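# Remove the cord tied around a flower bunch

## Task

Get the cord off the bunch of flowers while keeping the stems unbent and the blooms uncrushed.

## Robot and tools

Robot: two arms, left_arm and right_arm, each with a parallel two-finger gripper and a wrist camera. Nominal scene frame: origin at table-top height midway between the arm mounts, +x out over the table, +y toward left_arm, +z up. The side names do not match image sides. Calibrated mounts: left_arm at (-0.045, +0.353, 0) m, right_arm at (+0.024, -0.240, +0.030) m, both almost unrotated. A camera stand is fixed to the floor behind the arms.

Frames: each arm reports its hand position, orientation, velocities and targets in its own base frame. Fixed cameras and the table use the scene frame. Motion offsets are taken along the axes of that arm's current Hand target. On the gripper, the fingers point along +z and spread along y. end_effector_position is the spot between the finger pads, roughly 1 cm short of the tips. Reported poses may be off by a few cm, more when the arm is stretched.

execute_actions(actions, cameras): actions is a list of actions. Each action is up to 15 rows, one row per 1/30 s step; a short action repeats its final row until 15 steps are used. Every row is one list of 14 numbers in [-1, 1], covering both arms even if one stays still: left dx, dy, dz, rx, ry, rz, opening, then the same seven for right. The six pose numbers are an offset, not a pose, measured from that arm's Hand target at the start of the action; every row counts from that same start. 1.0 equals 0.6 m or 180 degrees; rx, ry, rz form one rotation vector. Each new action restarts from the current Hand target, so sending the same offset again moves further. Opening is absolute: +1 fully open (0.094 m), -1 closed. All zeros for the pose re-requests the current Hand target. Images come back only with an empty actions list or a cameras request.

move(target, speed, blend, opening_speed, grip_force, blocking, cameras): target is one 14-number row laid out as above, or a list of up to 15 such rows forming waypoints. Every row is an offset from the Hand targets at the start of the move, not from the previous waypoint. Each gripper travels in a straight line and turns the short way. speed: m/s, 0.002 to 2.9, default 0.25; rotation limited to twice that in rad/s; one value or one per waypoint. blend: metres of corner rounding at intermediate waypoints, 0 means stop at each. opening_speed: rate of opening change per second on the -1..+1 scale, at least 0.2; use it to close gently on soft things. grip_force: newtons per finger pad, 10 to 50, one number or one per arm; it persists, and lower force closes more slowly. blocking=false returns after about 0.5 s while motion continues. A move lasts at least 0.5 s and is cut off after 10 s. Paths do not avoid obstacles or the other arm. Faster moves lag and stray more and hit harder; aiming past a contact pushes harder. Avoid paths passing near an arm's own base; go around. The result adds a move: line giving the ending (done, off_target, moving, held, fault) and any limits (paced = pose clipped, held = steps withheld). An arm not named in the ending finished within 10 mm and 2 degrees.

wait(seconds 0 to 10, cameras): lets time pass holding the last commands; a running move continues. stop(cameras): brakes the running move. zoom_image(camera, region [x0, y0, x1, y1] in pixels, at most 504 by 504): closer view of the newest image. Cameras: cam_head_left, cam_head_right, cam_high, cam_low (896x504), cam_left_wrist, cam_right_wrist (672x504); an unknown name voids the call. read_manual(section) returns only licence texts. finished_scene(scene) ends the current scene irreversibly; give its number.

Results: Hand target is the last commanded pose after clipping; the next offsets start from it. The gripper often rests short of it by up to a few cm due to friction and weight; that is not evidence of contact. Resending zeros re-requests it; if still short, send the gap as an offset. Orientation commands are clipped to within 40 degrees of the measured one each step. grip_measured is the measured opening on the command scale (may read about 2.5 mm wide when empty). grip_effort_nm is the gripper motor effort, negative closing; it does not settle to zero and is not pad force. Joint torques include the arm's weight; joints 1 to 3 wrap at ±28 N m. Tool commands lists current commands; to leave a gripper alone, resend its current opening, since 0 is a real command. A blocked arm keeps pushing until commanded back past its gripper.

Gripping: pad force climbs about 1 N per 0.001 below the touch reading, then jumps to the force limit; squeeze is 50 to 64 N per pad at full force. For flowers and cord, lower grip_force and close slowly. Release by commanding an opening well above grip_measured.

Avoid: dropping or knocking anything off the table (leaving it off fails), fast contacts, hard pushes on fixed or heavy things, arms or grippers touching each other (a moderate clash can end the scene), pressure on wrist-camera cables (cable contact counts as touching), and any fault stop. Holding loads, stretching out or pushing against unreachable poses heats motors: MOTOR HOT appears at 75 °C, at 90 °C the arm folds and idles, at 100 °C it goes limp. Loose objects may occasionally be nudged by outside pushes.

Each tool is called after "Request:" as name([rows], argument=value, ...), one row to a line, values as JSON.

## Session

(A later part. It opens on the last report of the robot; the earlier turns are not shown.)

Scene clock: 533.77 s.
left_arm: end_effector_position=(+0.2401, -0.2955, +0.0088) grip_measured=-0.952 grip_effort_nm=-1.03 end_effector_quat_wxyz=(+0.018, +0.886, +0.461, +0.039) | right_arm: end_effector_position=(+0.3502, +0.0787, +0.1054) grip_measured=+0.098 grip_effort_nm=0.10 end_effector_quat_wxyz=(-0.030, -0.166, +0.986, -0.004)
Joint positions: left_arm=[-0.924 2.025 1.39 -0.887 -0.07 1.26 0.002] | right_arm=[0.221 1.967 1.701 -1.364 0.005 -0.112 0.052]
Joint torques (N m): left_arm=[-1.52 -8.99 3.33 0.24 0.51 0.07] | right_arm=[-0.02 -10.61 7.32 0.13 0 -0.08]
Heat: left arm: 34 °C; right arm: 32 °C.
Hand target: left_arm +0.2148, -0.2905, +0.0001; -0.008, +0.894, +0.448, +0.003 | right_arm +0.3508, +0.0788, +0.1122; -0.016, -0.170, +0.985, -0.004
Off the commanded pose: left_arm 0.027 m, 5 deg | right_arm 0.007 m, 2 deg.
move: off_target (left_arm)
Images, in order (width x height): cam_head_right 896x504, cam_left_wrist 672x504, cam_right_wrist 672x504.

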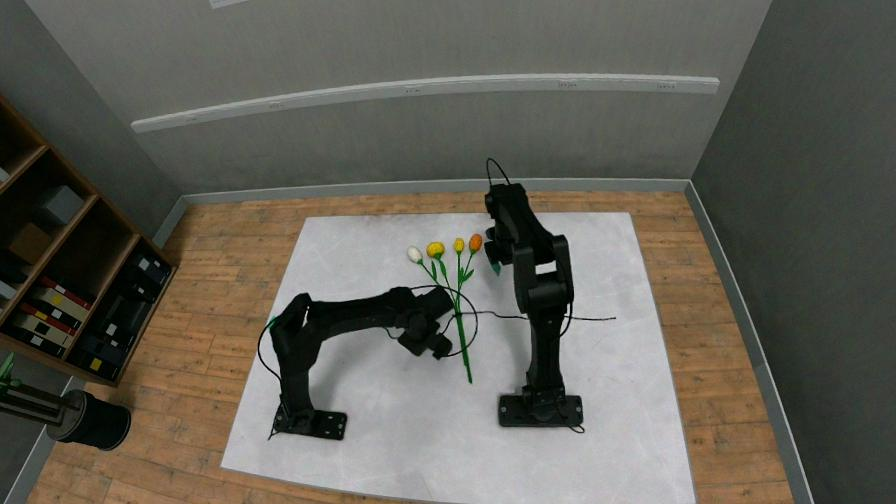

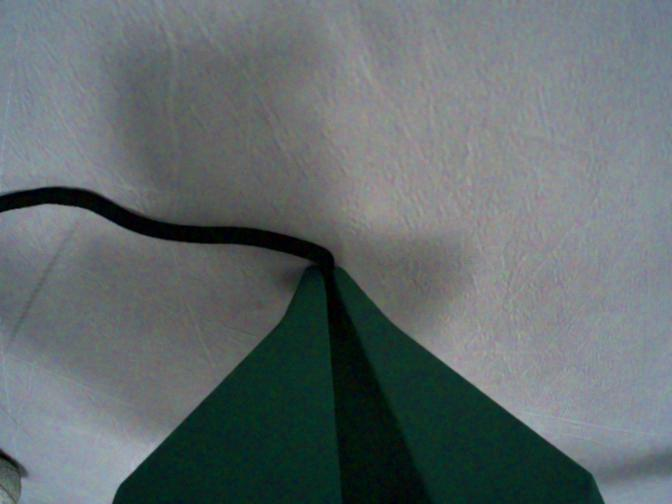

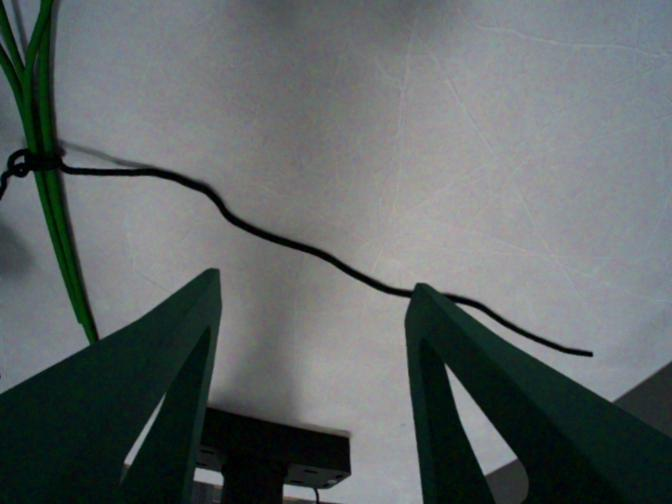

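Request:
move([
  [0,0,0,0,0,0,-1.0,-0.018,0.195,0.0,0,0,0,0.1],
  [0,0,0,0,0,0,-1.0,-0.018,0.195,0.12,0,0,0,0.1],
], speed=0.15, cameras=["cam_head_right","cam_left_wrist","cam_right_wrist"])

Scene clock: 540.80 s.
left_arm: end_effector_position=(+0.2401, -0.2955, +0.0088) grip_measured=-0.952 grip_effort_nm=-1.03 end_effector_quat_wxyz=(+0.018, +0.887, +0.460, +0.039) | right_arm: end_effector_position=(+0.3198, +0.1915, +0.0467) grip_measured=+0.098 grip_effort_nm=0.10 end_effector_quat_wxyz=(-0.014, -0.174, +0.985, -0.004)
Joint positions: left_arm=[-0.924 2.025 1.39 -0.887 -0.07 1.261 0.002] | right_arm=[0.536 2.022 1.546 -1.125 -0.002 0.185 0.052]
Joint torques (N m): left_arm=[-1.51 -9.01 3.32 0.25 0.51 0.07] | right_arm=[-0.12 -8.25 6.41 0.32 -0.05 0.1]
Heat: left arm: 34 °C; right arm: 32 °C.
Hand target: left_arm +0.2148, -0.2905, +0.0001; -0.008, +0.894, +0.448, +0.003 | right_arm +0.3195, +0.1917, +0.0396; -0.017, -0.170, +0.985, -0.004
Off the commanded pose: left_arm 0.027 m, 5 deg | right_arm 0.007 m, 1 deg.
move: off_target (left_arm)
Images, in order (width x height): cam_head_right 896x504, cam_left_wrist 672x504, cam_right_wrist 672x504.

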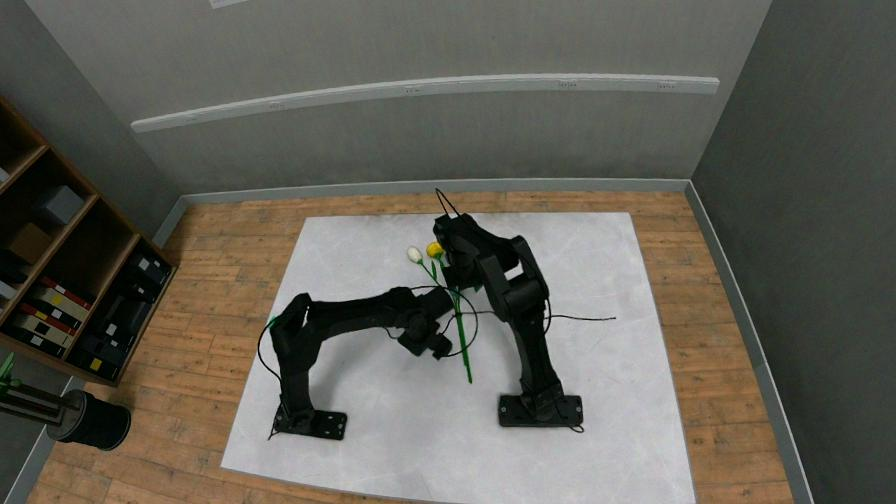

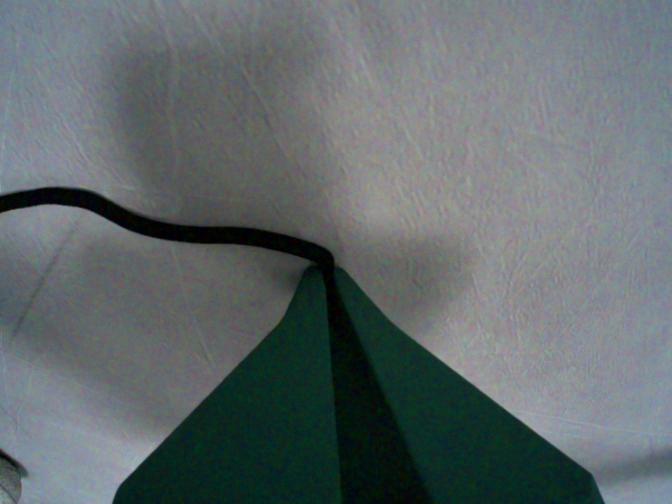

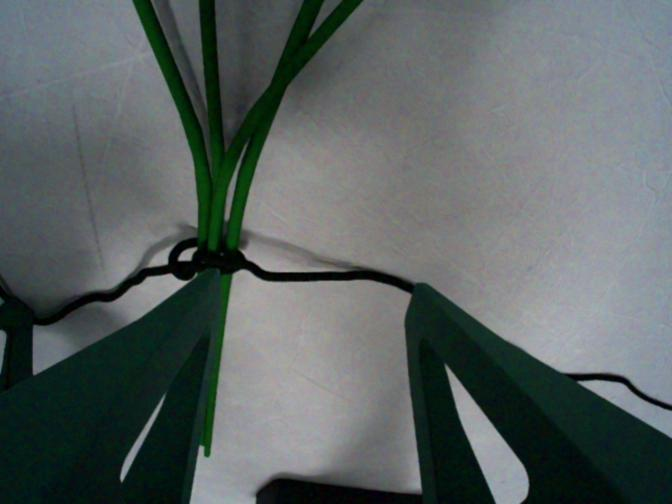

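Request:
move([
  [0,0,0,0,0,0,-1.0,-0.013,0.057,0.0,0,0,0,-0.2],
  [0,0,0,0,0,0,-1.0,-0.013,0.057,0.05,0,0,0,-0.2],
], speed=0.1, cameras=["cam_head_right","cam_low","cam_right_wrist"])

Scene clock: 551.13 s.
left_arm: end_effector_position=(+0.2401, -0.2955, +0.0088) grip_measured=-0.952 grip_effort_nm=-1.03 end_effector_quat_wxyz=(+0.018, +0.887, +0.460, +0.039) | right_arm: end_effector_position=(+0.3167, +0.2254, +0.0183) grip_measured=-0.198 grip_effort_nm=-0.10 end_effector_quat_wxyz=(-0.012, -0.173, +0.985, -0.004)
Joint positions: left_arm=[-0.924 2.025 1.39 -0.887 -0.07 1.261 0.002] | right_arm=[0.614 2.107 1.557 -1.045 -0.004 0.267 0.038]
Joint torques (N m): left_arm=[-1.51 -9.01 3.33 0.25 0.51 0.07] | right_arm=[0.23 -8.53 6.22 0.33 -0.06 0.09]
Heat: left arm: 34 °C; right arm: 32 °C.
Hand target: left_arm +0.2148, -0.2905, +0.0001; -0.008, +0.894, +0.448, +0.003 | right_arm +0.3145, +0.2262, +0.0093; -0.016, -0.170, +0.985, -0.004
Off the commanded pose: left_arm 0.027 m, 5 deg | right_arm 0.009 m, 1 deg.
move: off_target (left_arm)
Images, in order (width x height): cam_head_right 896x504, cam_low 896x504, cam_right_wrist 672x504.

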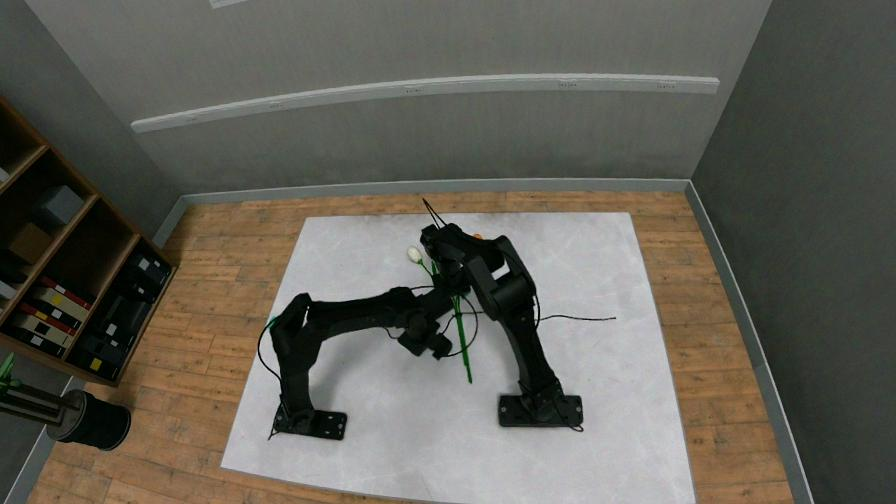

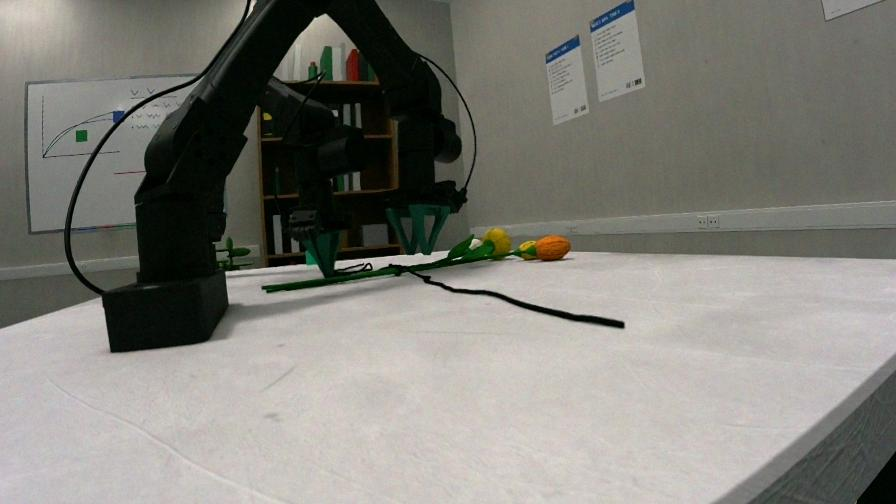

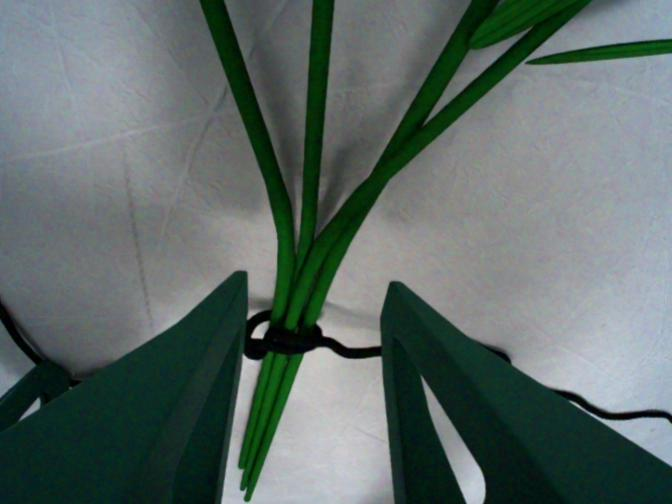

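Request:
move([
  [0,0,0,0,0,0,-1.0,-0.012,0.003,0.036,0,0,0,-0.3],
  [0,0,0,0,0,0,-1.0,-0.012,0.003,0.036,0,0,0,-0.7],
], speed=0.06, opening_speed=0.5, cameras=["cam_low","cam_right_wrist"])

Scene clock: 559.80 s.
left_arm: end_effector_position=(+0.2401, -0.2955, +0.0088) grip_measured=-0.952 grip_effort_nm=-1.03 end_effector_quat_wxyz=(+0.018, +0.887, +0.460, +0.039) | right_arm: end_effector_position=(+0.3244, +0.2311, -0.0014) grip_measured=-0.698 grip_effort_nm=-0.10 end_effector_quat_wxyz=(-0.008, -0.173, +0.985, -0.001)
Joint positions: left_arm=[-0.924 2.025 1.39 -0.887 -0.07 1.261 0.002] | right_arm=[0.614 2.158 1.557 -0.984 -0.004 0.267 0.014]
Joint torques (N m): left_arm=[-1.52 -9.01 3.33 0.25 0.51 0.07] | right_arm=[0.17 -8.65 5.67 0.34 -0.06 0.09]
Heat: left arm: 34 °C; right arm: 32 °C.
Hand target: left_arm +0.2148, -0.2905, +0.0001; -0.008, +0.894, +0.448, +0.003 | right_arm +0.3201, +0.2300, -0.0124; -0.016, -0.170, +0.985, -0.004
Off the commanded pose: left_arm 0.027 m, 5 deg | right_arm 0.012 m, 1 deg.
move: off_target (left_arm, right_arm); target 2's new opening was sent with right_arm's hand 0.012 m and 1 deg from that target
Images, in order (width x height): cam_low 896x504, cam_right_wrist 672x504.

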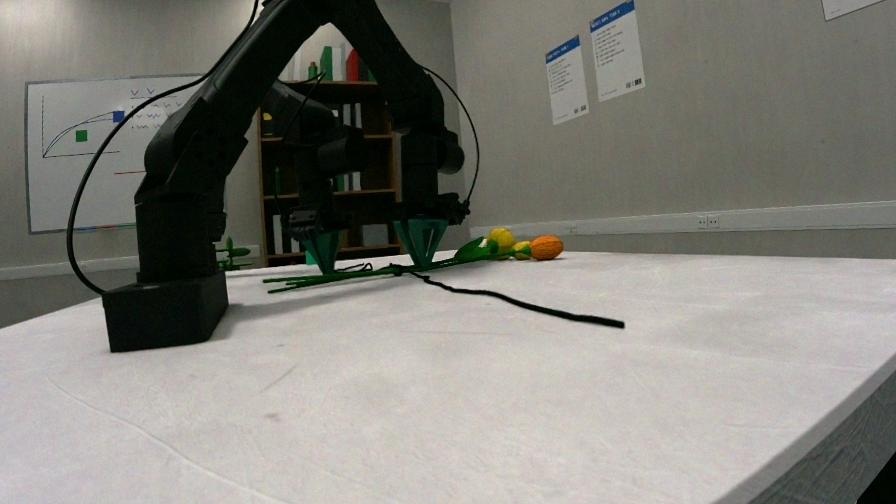

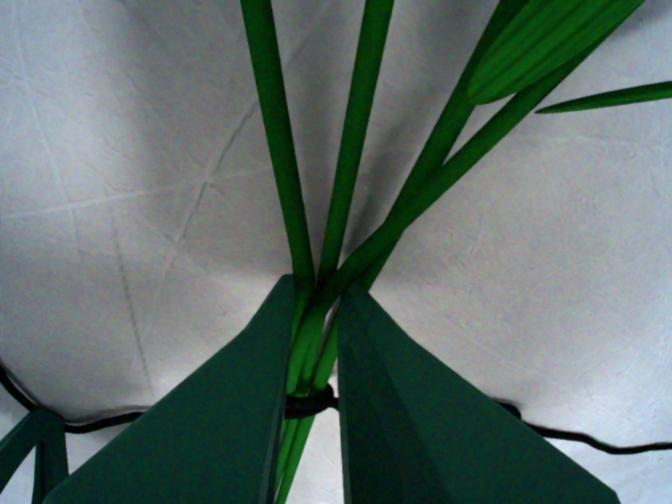

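Request:
move(target=[0,0,0,0,0,0,-1.0,0,0,0,0,0,0,-0.8], grip_force=[50,18])

Request:
move(target=[-0.153,-0.093,0,0,0,0,-1.0,0,0,0,0,0,0,-0.8], speed=0.05, cameras=["cam_low","cam_right_wrist","cam_head_right"])

Scene clock: 568.23 s.
left_arm: end_effector_position=(+0.2401, -0.2955, +0.0088) grip_measured=-0.952 grip_effort_nm=-1.04 end_effector_quat_wxyz=(+0.018, +0.887, +0.460, +0.039) | right_arm: end_effector_position=(+0.3245, +0.2311, -0.0014) grip_measured=-0.796 grip_effort_nm=-0.20 end_effector_quat_wxyz=(-0.008, -0.172, +0.985, -0.001)
Joint positions: left_arm=[-0.924 2.025 1.39 -0.887 -0.07 1.261 0.002] | right_arm=[0.614 2.158 1.557 -0.984 -0.004 0.269 0.01]
Joint torques (N m): left_arm=[-1.51 -9.01 3.33 0.25 0.5 0.07] | right_arm=[0.21 -8.64 5.68 0.34 -0.06 0.07]
Heat: left arm: 33 °C; right arm: 32 °C.
Hand target: left_arm +0.2148, -0.2905, +0.0001; -0.008, +0.894, +0.448, +0.003 | right_arm +0.3201, +0.2300, -0.0124; -0.016, -0.170, +0.985, -0.004
Off the commanded pose: left_arm 0.027 m, 5 deg | right_arm 0.012 m, 1 deg.
grip_force (N): 50, 18
move: off_target (left_arm, right_arm)

Scene clock: 571.00 s.
left_arm: end_effector_position=(+0.1439, -0.3411, +0.0088) grip_measured=-0.952 grip_effort_nm=-1.03 end_effector_quat_wxyz=(+0.029, +0.889, +0.456, +0.040) | right_arm: end_effector_position=(+0.3212, +0.2358, -0.0013) grip_measured=-0.797 grip_effort_nm=-0.18 end_effector_quat_wxyz=(-0.014, -0.169, +0.985, +0.012)
Joint positions: left_arm=[-1.216 1.989 1.334 -0.869 -0.086 0.98 0.002] | right_arm=[0.616 2.158 1.557 -0.984 -0.033 0.276 0.01]
Joint torques (N m): left_arm=[-2.15 -8.61 3.37 0.22 0.67 -0.1] | right_arm=[0.03 -8.64 5.72 0.33 0.22 -0.01]
Heat: left arm: 33 °C; right arm: 32 °C.
Hand target: left_arm +0.1152, -0.3306, -0.0005; -0.009, +0.894, +0.448, +0.003 | right_arm +0.3200, +0.2301, -0.0124; -0.016, -0.170, +0.985, -0.004
Off the commanded pose: left_arm 0.032 m, 6 deg | right_arm 0.013 m, 2 deg.
grip_force (N): 50, 18
move: off_target (left_arm, right_arm)
Images, in order (width x height): cam_head_right 896x504, cam_low 896x504, cam_right_wrist 672x504.

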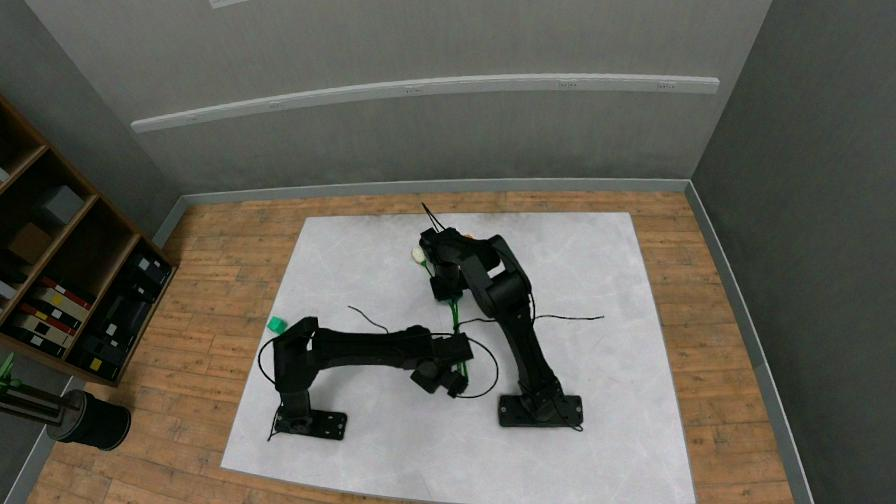

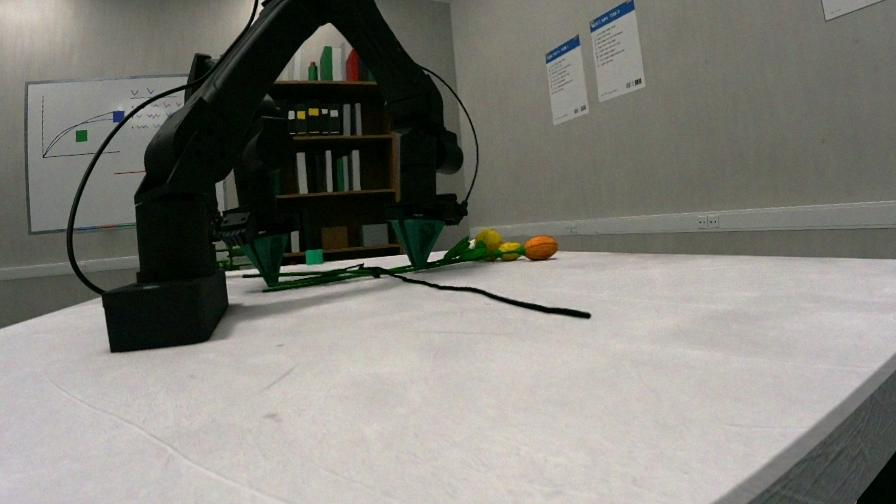

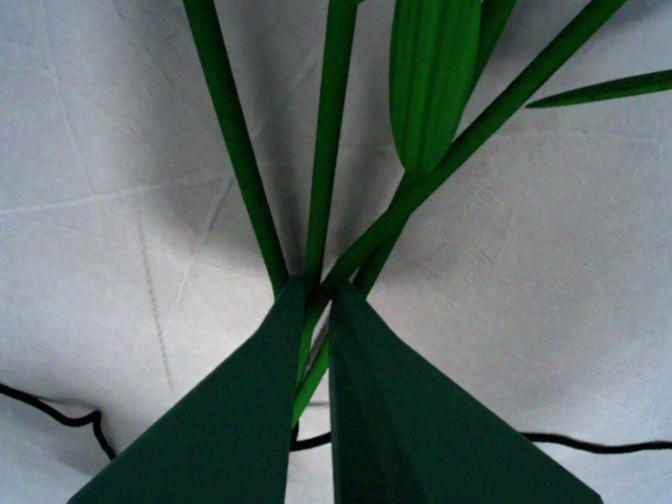

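Request:
zoom_image(camera="cam_low", region=[230, 220, 470, 320])

Request:
zoom_image(camera="cam_head_right", region=[400, 270, 500, 400])

Scaled by 2.100 from the camera's 896x504 image, which has a finer 1280x720 frame.

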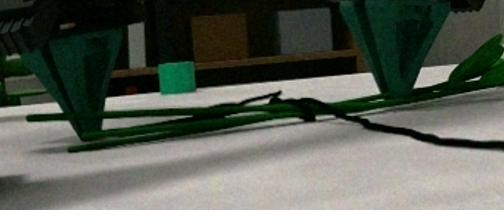

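Scaled by 3.877 from the camera's 896x504 image, which has a finer 1280x720 frame.

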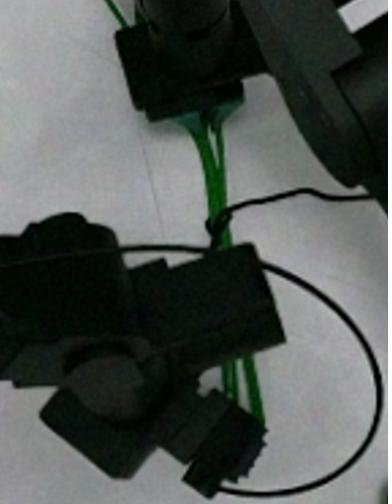

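Request:
move(target=[-0.043,-0.113,0,0,0,0,-1.0,0,0,0,0,0,0,-0.8], speed=0.05, cameras=["cam_low","cam_right_wrist","cam_head_right","cam_left_wrist"])

Request:
zoom_image(camera="cam_low", region=[230, 220, 470, 320])

Request:
zoom_image(camera="cam_head_right", region=[390, 270, 520, 420])

Scene clock: 583.90 s.
left_arm: end_effector_position=(+0.0697, -0.3267, +0.0085) grip_measured=-0.952 grip_effort_nm=-1.03 end_effector_quat_wxyz=(+0.033, +0.890, +0.454, +0.032) | right_arm: end_effector_position=(+0.3199, +0.2349, -0.0013) grip_measured=-0.797 grip_effort_nm=-0.18 end_effector_quat_wxyz=(-0.017, -0.168, +0.986, +0.010)
Joint positions: left_arm=[-1.408 1.869 1.165 -0.824 -0.082 0.792 0.002] | right_arm=[0.616 2.158 1.557 -0.99 -0.033 0.277 0.01]
Joint torques (N m): left_arm=[-1.88 -7.69 3.07 0.26 0.67 -0.1] | right_arm=[0.05 -8.61 5.71 0.38 0.22 -0.02]
Heat: left arm: 33 °C; right arm: 32 °C.
Hand target: left_arm +0.0454, -0.3108, +0.0000; -0.008, +0.894, +0.448, +0.003 | right_arm +0.3201, +0.2299, -0.0124; -0.016, -0.170, +0.985, -0.004
Off the commanded pose: left_arm 0.030 m, 6 deg | right_arm 0.012 m, 2 deg.
grip_force (N): 50, 18
move: off_target (left_arm, right_arm)
Images, in order (width x height): cam_head_right 896x504, cam_low 896x504, cam_left_wrist 672x504, cam_right_wrist 672x504.

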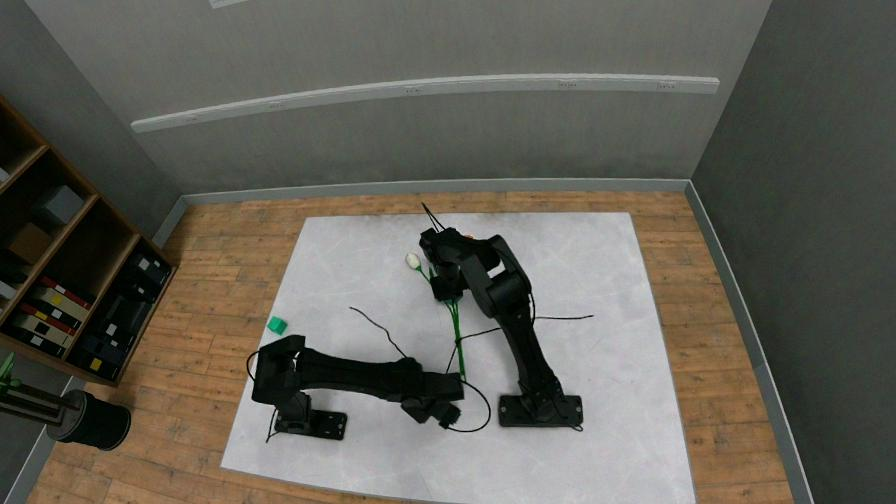

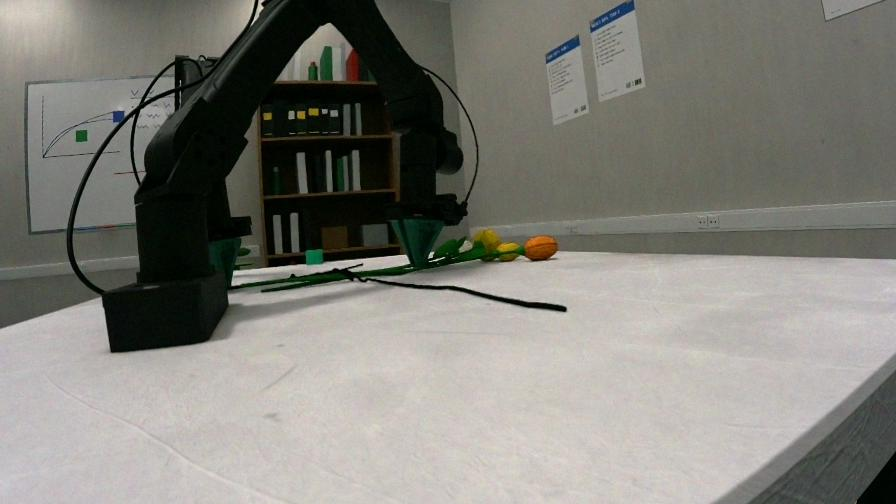

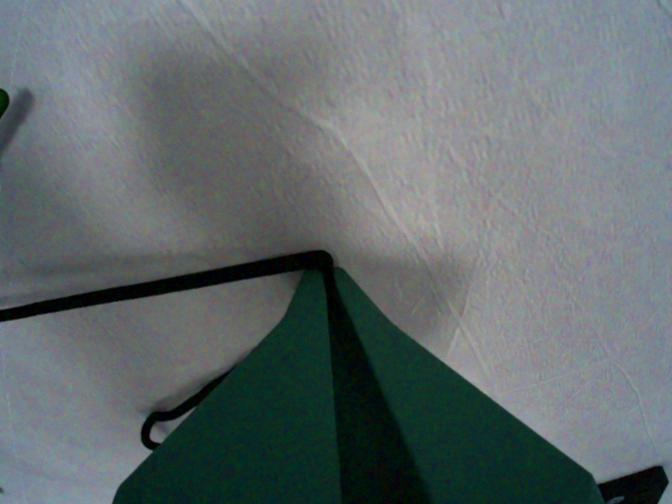

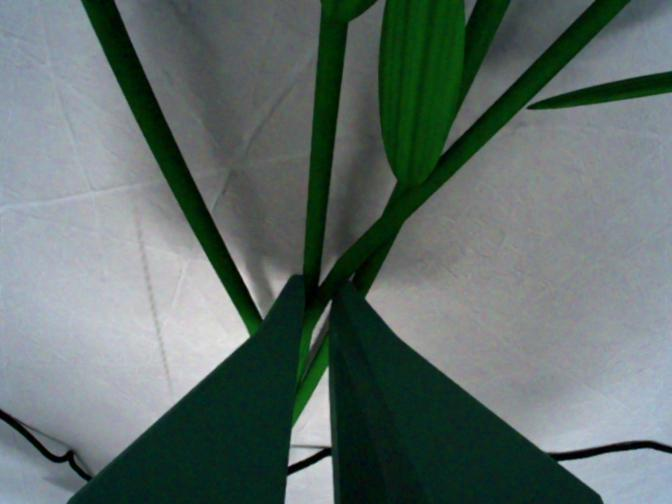

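Scaled by 2.100 from the camera's 896x504 image, which has a finer 1280x720 frame.

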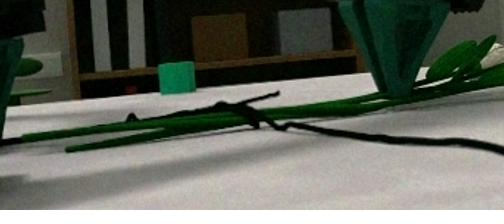

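Scaled by 3.360 from the camera's 896x504 image, which has a finer 1280x720 frame.

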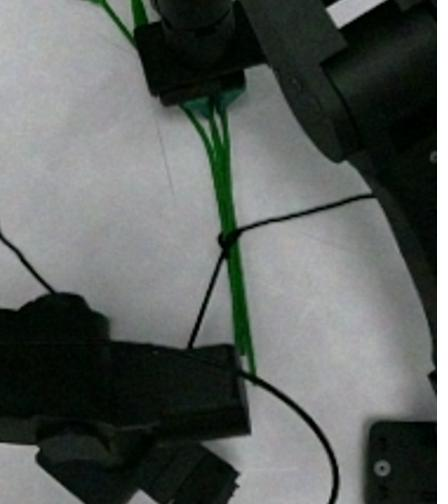

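Request:
move(target=[-0.105,-0.152,0,0,0,0,-1.0,0,0,0,0,0,0,-0.8], speed=0.05, cameras=["cam_low","cam_head_right","cam_high"])

Request:
zoom_image(camera="cam_head_right", region=[390, 270, 520, 420])

Scene clock: 601.77 s.
left_arm: end_effector_position=(-0.0454, -0.3195, +0.0084) grip_measured=-0.952 grip_effort_nm=-1.03 end_effector_quat_wxyz=(+0.033, +0.891, +0.453, +0.026) | right_arm: end_effector_position=(+0.3200, +0.2349, -0.0013) grip_measured=-0.797 grip_effort_nm=-0.18 end_effector_quat_wxyz=(-0.016, -0.168, +0.986, +0.010)
Joint positions: left_arm=[-1.76 1.85 1.14 -0.841 -0.081 0.441 0.002] | right_arm=[0.616 2.158 1.557 -0.99 -0.033 0.279 0.01]
Joint torques (N m): left_arm=[-1.85 -6.48 4.67 0.39 0.72 -0.1] | right_arm=[0.03 -8.62 5.72 0.38 0.21 -0.04]
Heat: left arm: 33 °C; right arm: 32 °C.
Hand target: left_arm -0.0653, -0.3066, +0.0003; -0.008, +0.894, +0.448, +0.003 | right_arm +0.3200, +0.2300, -0.0124; -0.016, -0.170, +0.985, -0.004
Off the commanded pose: left_arm 0.025 m, 5 deg | right_arm 0.012 m, 2 deg.
grip_force (N): 50, 18
move: off_target (left_arm, right_arm)
Images, in order (width x height): cam_head_right 896x504, cam_high 896x504, cam_low 896x504.

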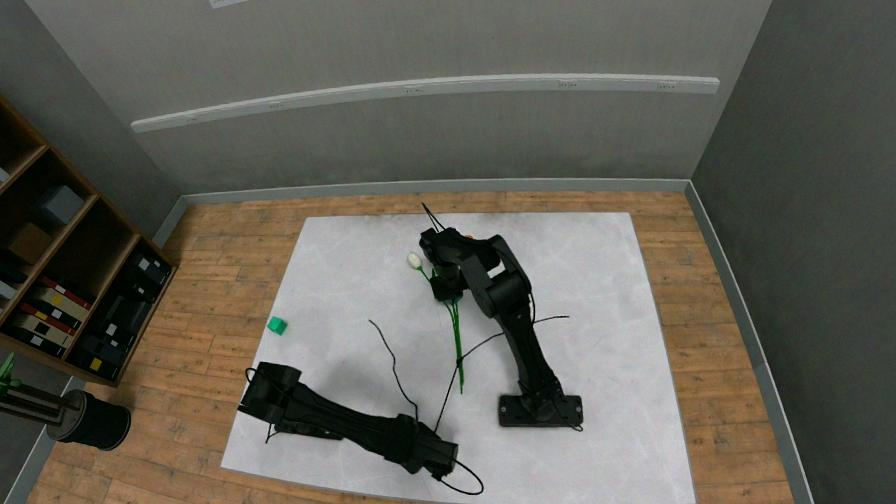

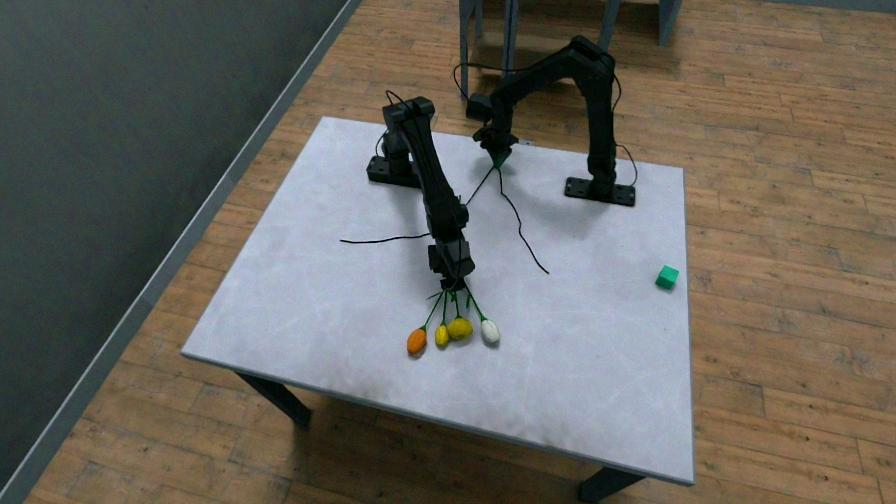

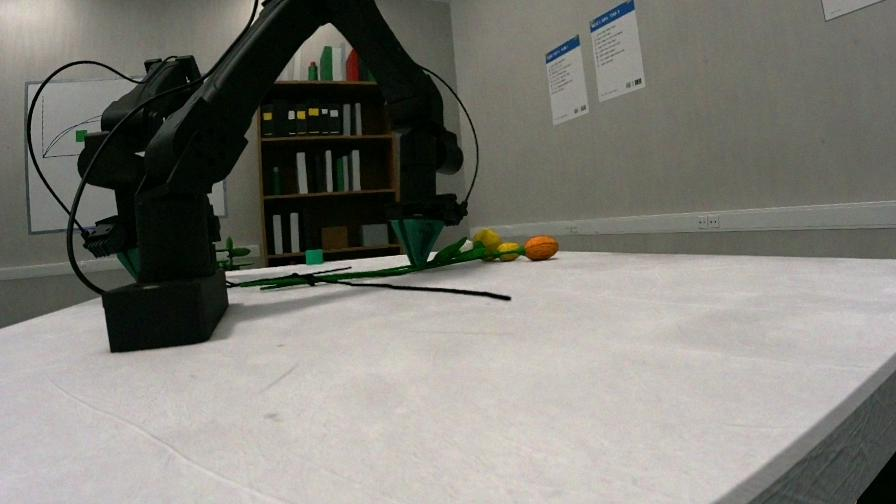

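Scaled by 3.360 from the camera's 896x504 image, which has a finer 1280x720 frame.

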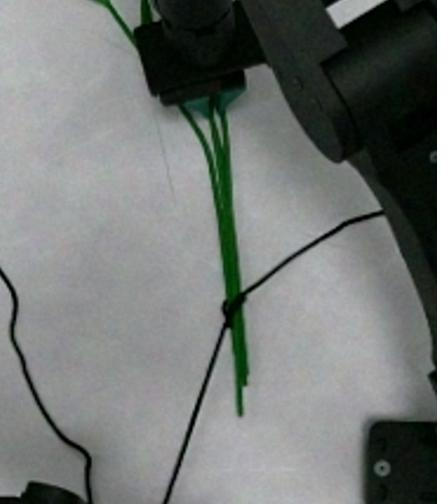

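Request:
move(target=[-0.057,-0.103,0,0,0,0,-1.0,-0.078,-0.028,0,0,0,0,-0.8], speed=0.05, cameras=["cam_low","cam_head_right","cam_high"])

Request:
zoom_image(camera="cam_head_right", region=[390, 270, 520, 420])

Scene clock: 608.10 s.
left_arm: end_effector_position=(-0.1265, -0.3002, +0.0087) grip_measured=-0.952 grip_effort_nm=-1.03 end_effector_quat_wxyz=(+0.013, +0.894, +0.447, +0.007) | right_arm: end_effector_position=(+0.3525, +0.2306, -0.0042) grip_measured=-0.797 grip_effort_nm=-0.18 end_effector_quat_wxyz=(-0.035, -0.168, +0.985, +0.004)
Joint positions: left_arm=[-1.988 1.872 1.174 -0.867 -0.028 0.226 0.002] | right_arm=[0.562 2.295 1.771 -1.11 -0.034 0.224 0.01]
Joint torques (N m): left_arm=[-0.79 -5.18 6.65 0.5 0.31 -0.11] | right_arm=[-1.1 -8.21 9.96 0.47 0.25 -0.12]
Heat: left arm: 33 °C; right arm: 32 °C.
Hand target: left_arm -0.1353, -0.2970, +0.0007; -0.008, +0.894, +0.448, +0.003 | right_arm +0.3697, +0.2298, -0.0141; -0.016, -0.170, +0.985, -0.004
Off the commanded pose: left_arm 0.012 m, 2 deg | right_arm 0.020 m, 2 deg.
grip_force (N): 50, 18
move: off_target (left_arm, right_arm)
Images, in order (width x height): cam_head_right 896x504, cam_high 896x504, cam_low 896x504.

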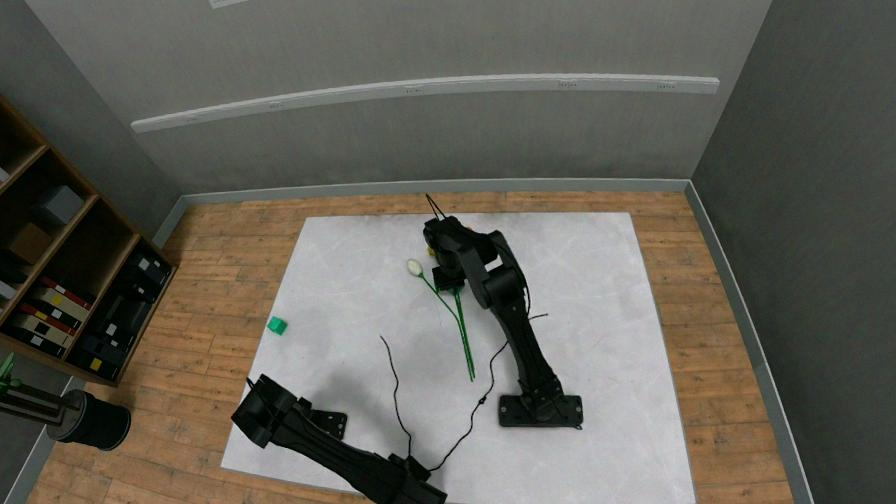

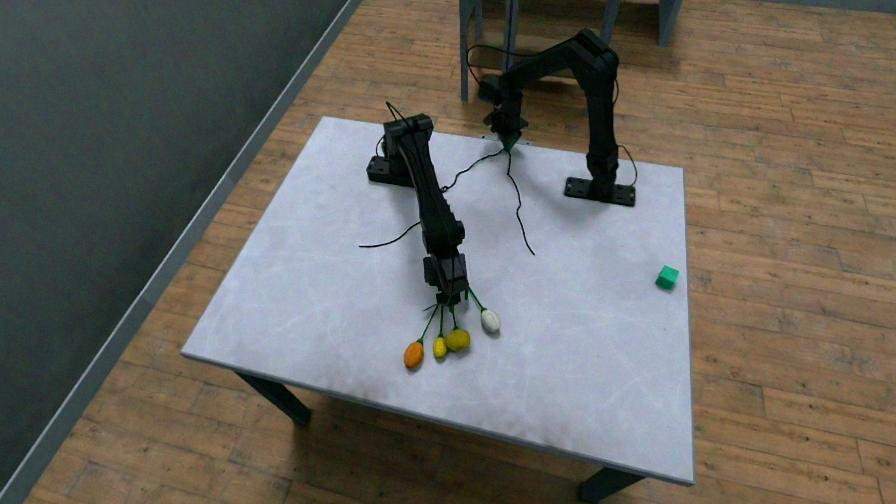

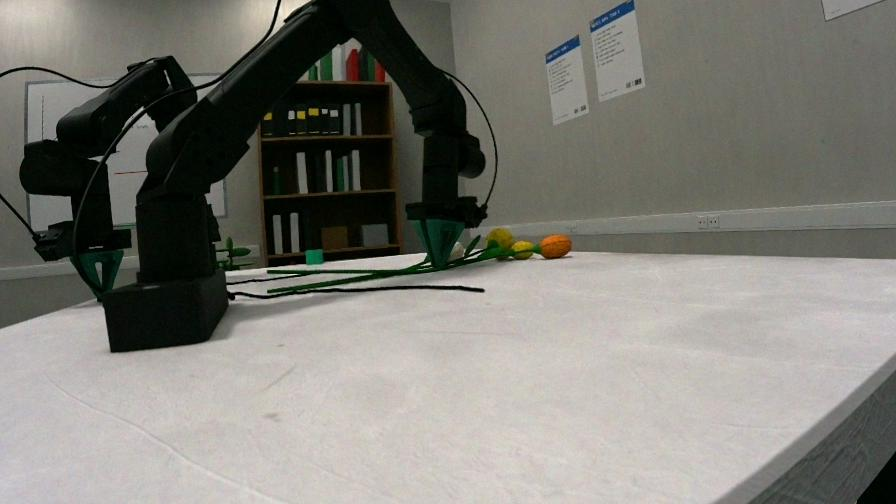

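Scaled by 3.360 from the camera's 896x504 image, which has a finer 1280x720 frame.

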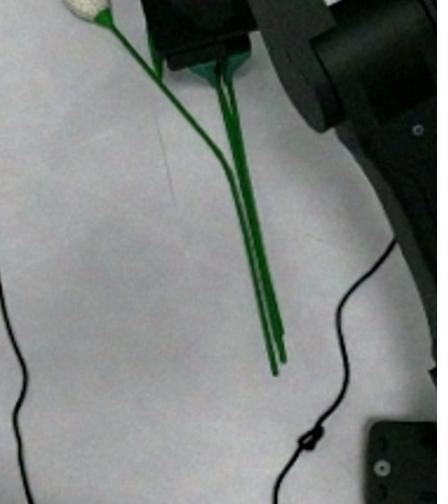

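Request:
move([
  [0,0,0,0,0,0,-0.5,0,0,0,0,0,0,-0.3],
  [0,0,-0.17,0,0,0,-0.5,0,0,-0.17,0,0,0,-0.3],
], speed=0.12, opening_speed=0.5, grip_force=50, cameras=["cam_head_right","cam_high","cam_right_wrist"])

Request:
zoom_image(camera="cam_head_right", region=[340, 220, 600, 500])

Scene clock: 619.13 s.
left_arm: end_effector_position=(-0.1313, -0.2970, +0.0921) grip_measured=-0.502 grip_effort_nm=0.08 end_effector_quat_wxyz=(-0.014, +0.895, +0.446, +0.017) | right_arm: end_effector_position=(+0.3679, +0.2340, +0.0778) grip_measured=-0.302 grip_effort_nm=0.10 end_effector_quat_wxyz=(-0.025, -0.170, +0.985, -0.003)
Joint positions: left_arm=[-1.99 1.822 1.455 -1.247 0 0.226 0.023] | right_arm=[0.559 2.304 2.116 -1.432 -0.013 0.217 0.033]
Joint torques (N m): left_arm=[-0.34 -9.14 7.86 0.3 0.07 -0.08] | right_arm=[-0.87 -11.47 11.06 -0.17 0.05 -0.08]
Heat: left arm: 34 °C; right arm: 33 °C.
Hand target: left_arm -0.1351, -0.2988, +0.1026; -0.009, +0.894, +0.448, +0.003 | right_arm +0.3729, +0.2311, +0.0879; -0.016, -0.170, +0.985, -0.004
Off the commanded pose: left_arm 0.011 m, 2 deg | right_arm 0.012 m, 1 deg.
move: off_target (left_arm, right_arm)
Images, in order (width x height): cam_head_right 896x504, cam_high 896x504, cam_right_wrist 672x504.

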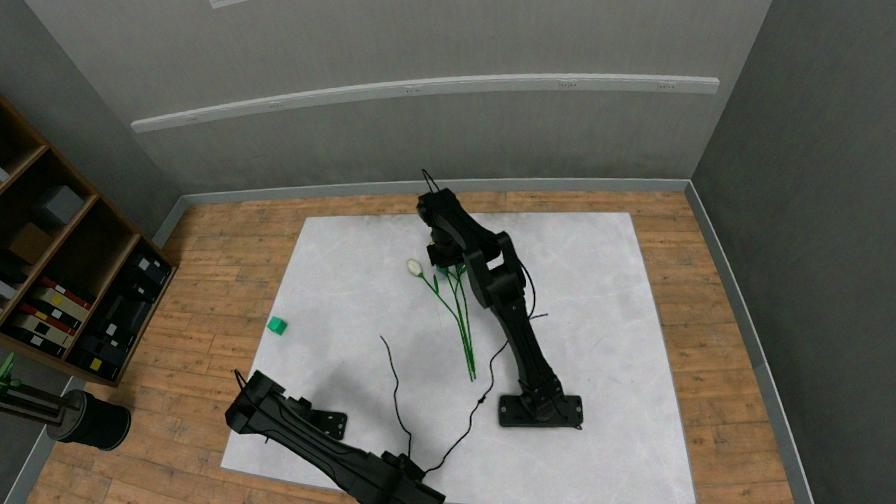

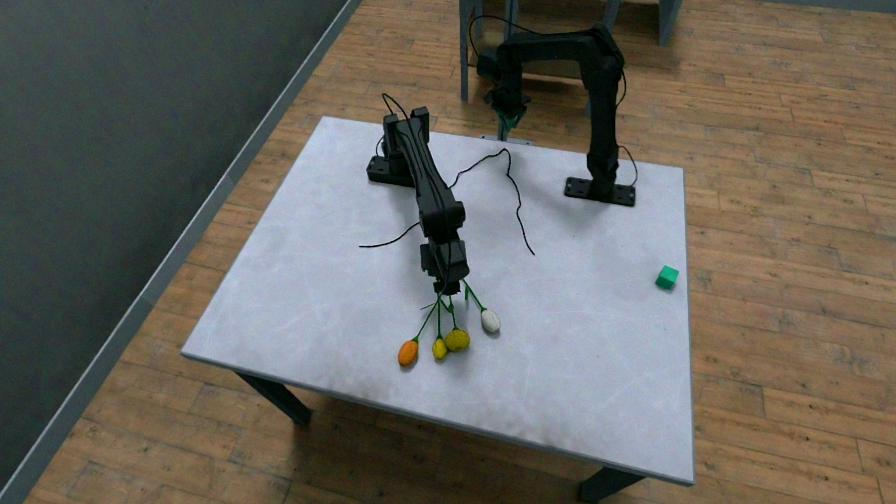

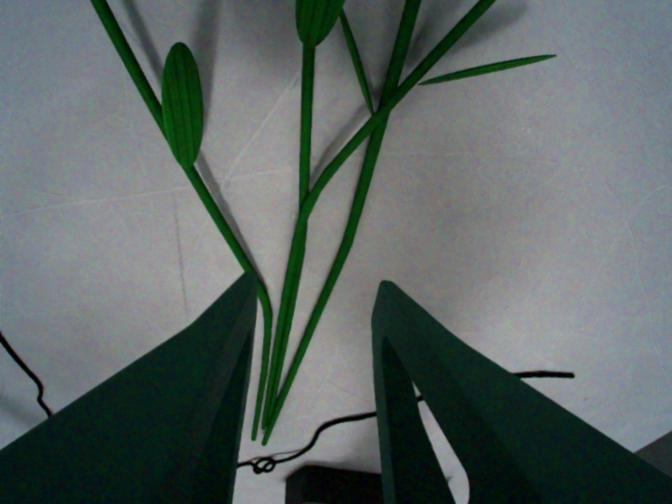

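Scaled by 1.800 from the camera's 896x504 image, which has a finer 1280x720 frame.

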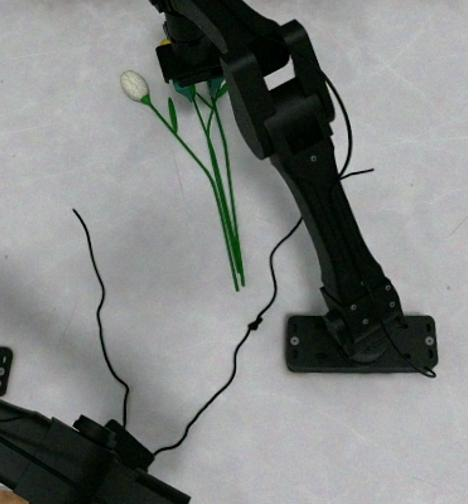

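Request:
finished_scene(scene=2)

The scene is finished: the task was done.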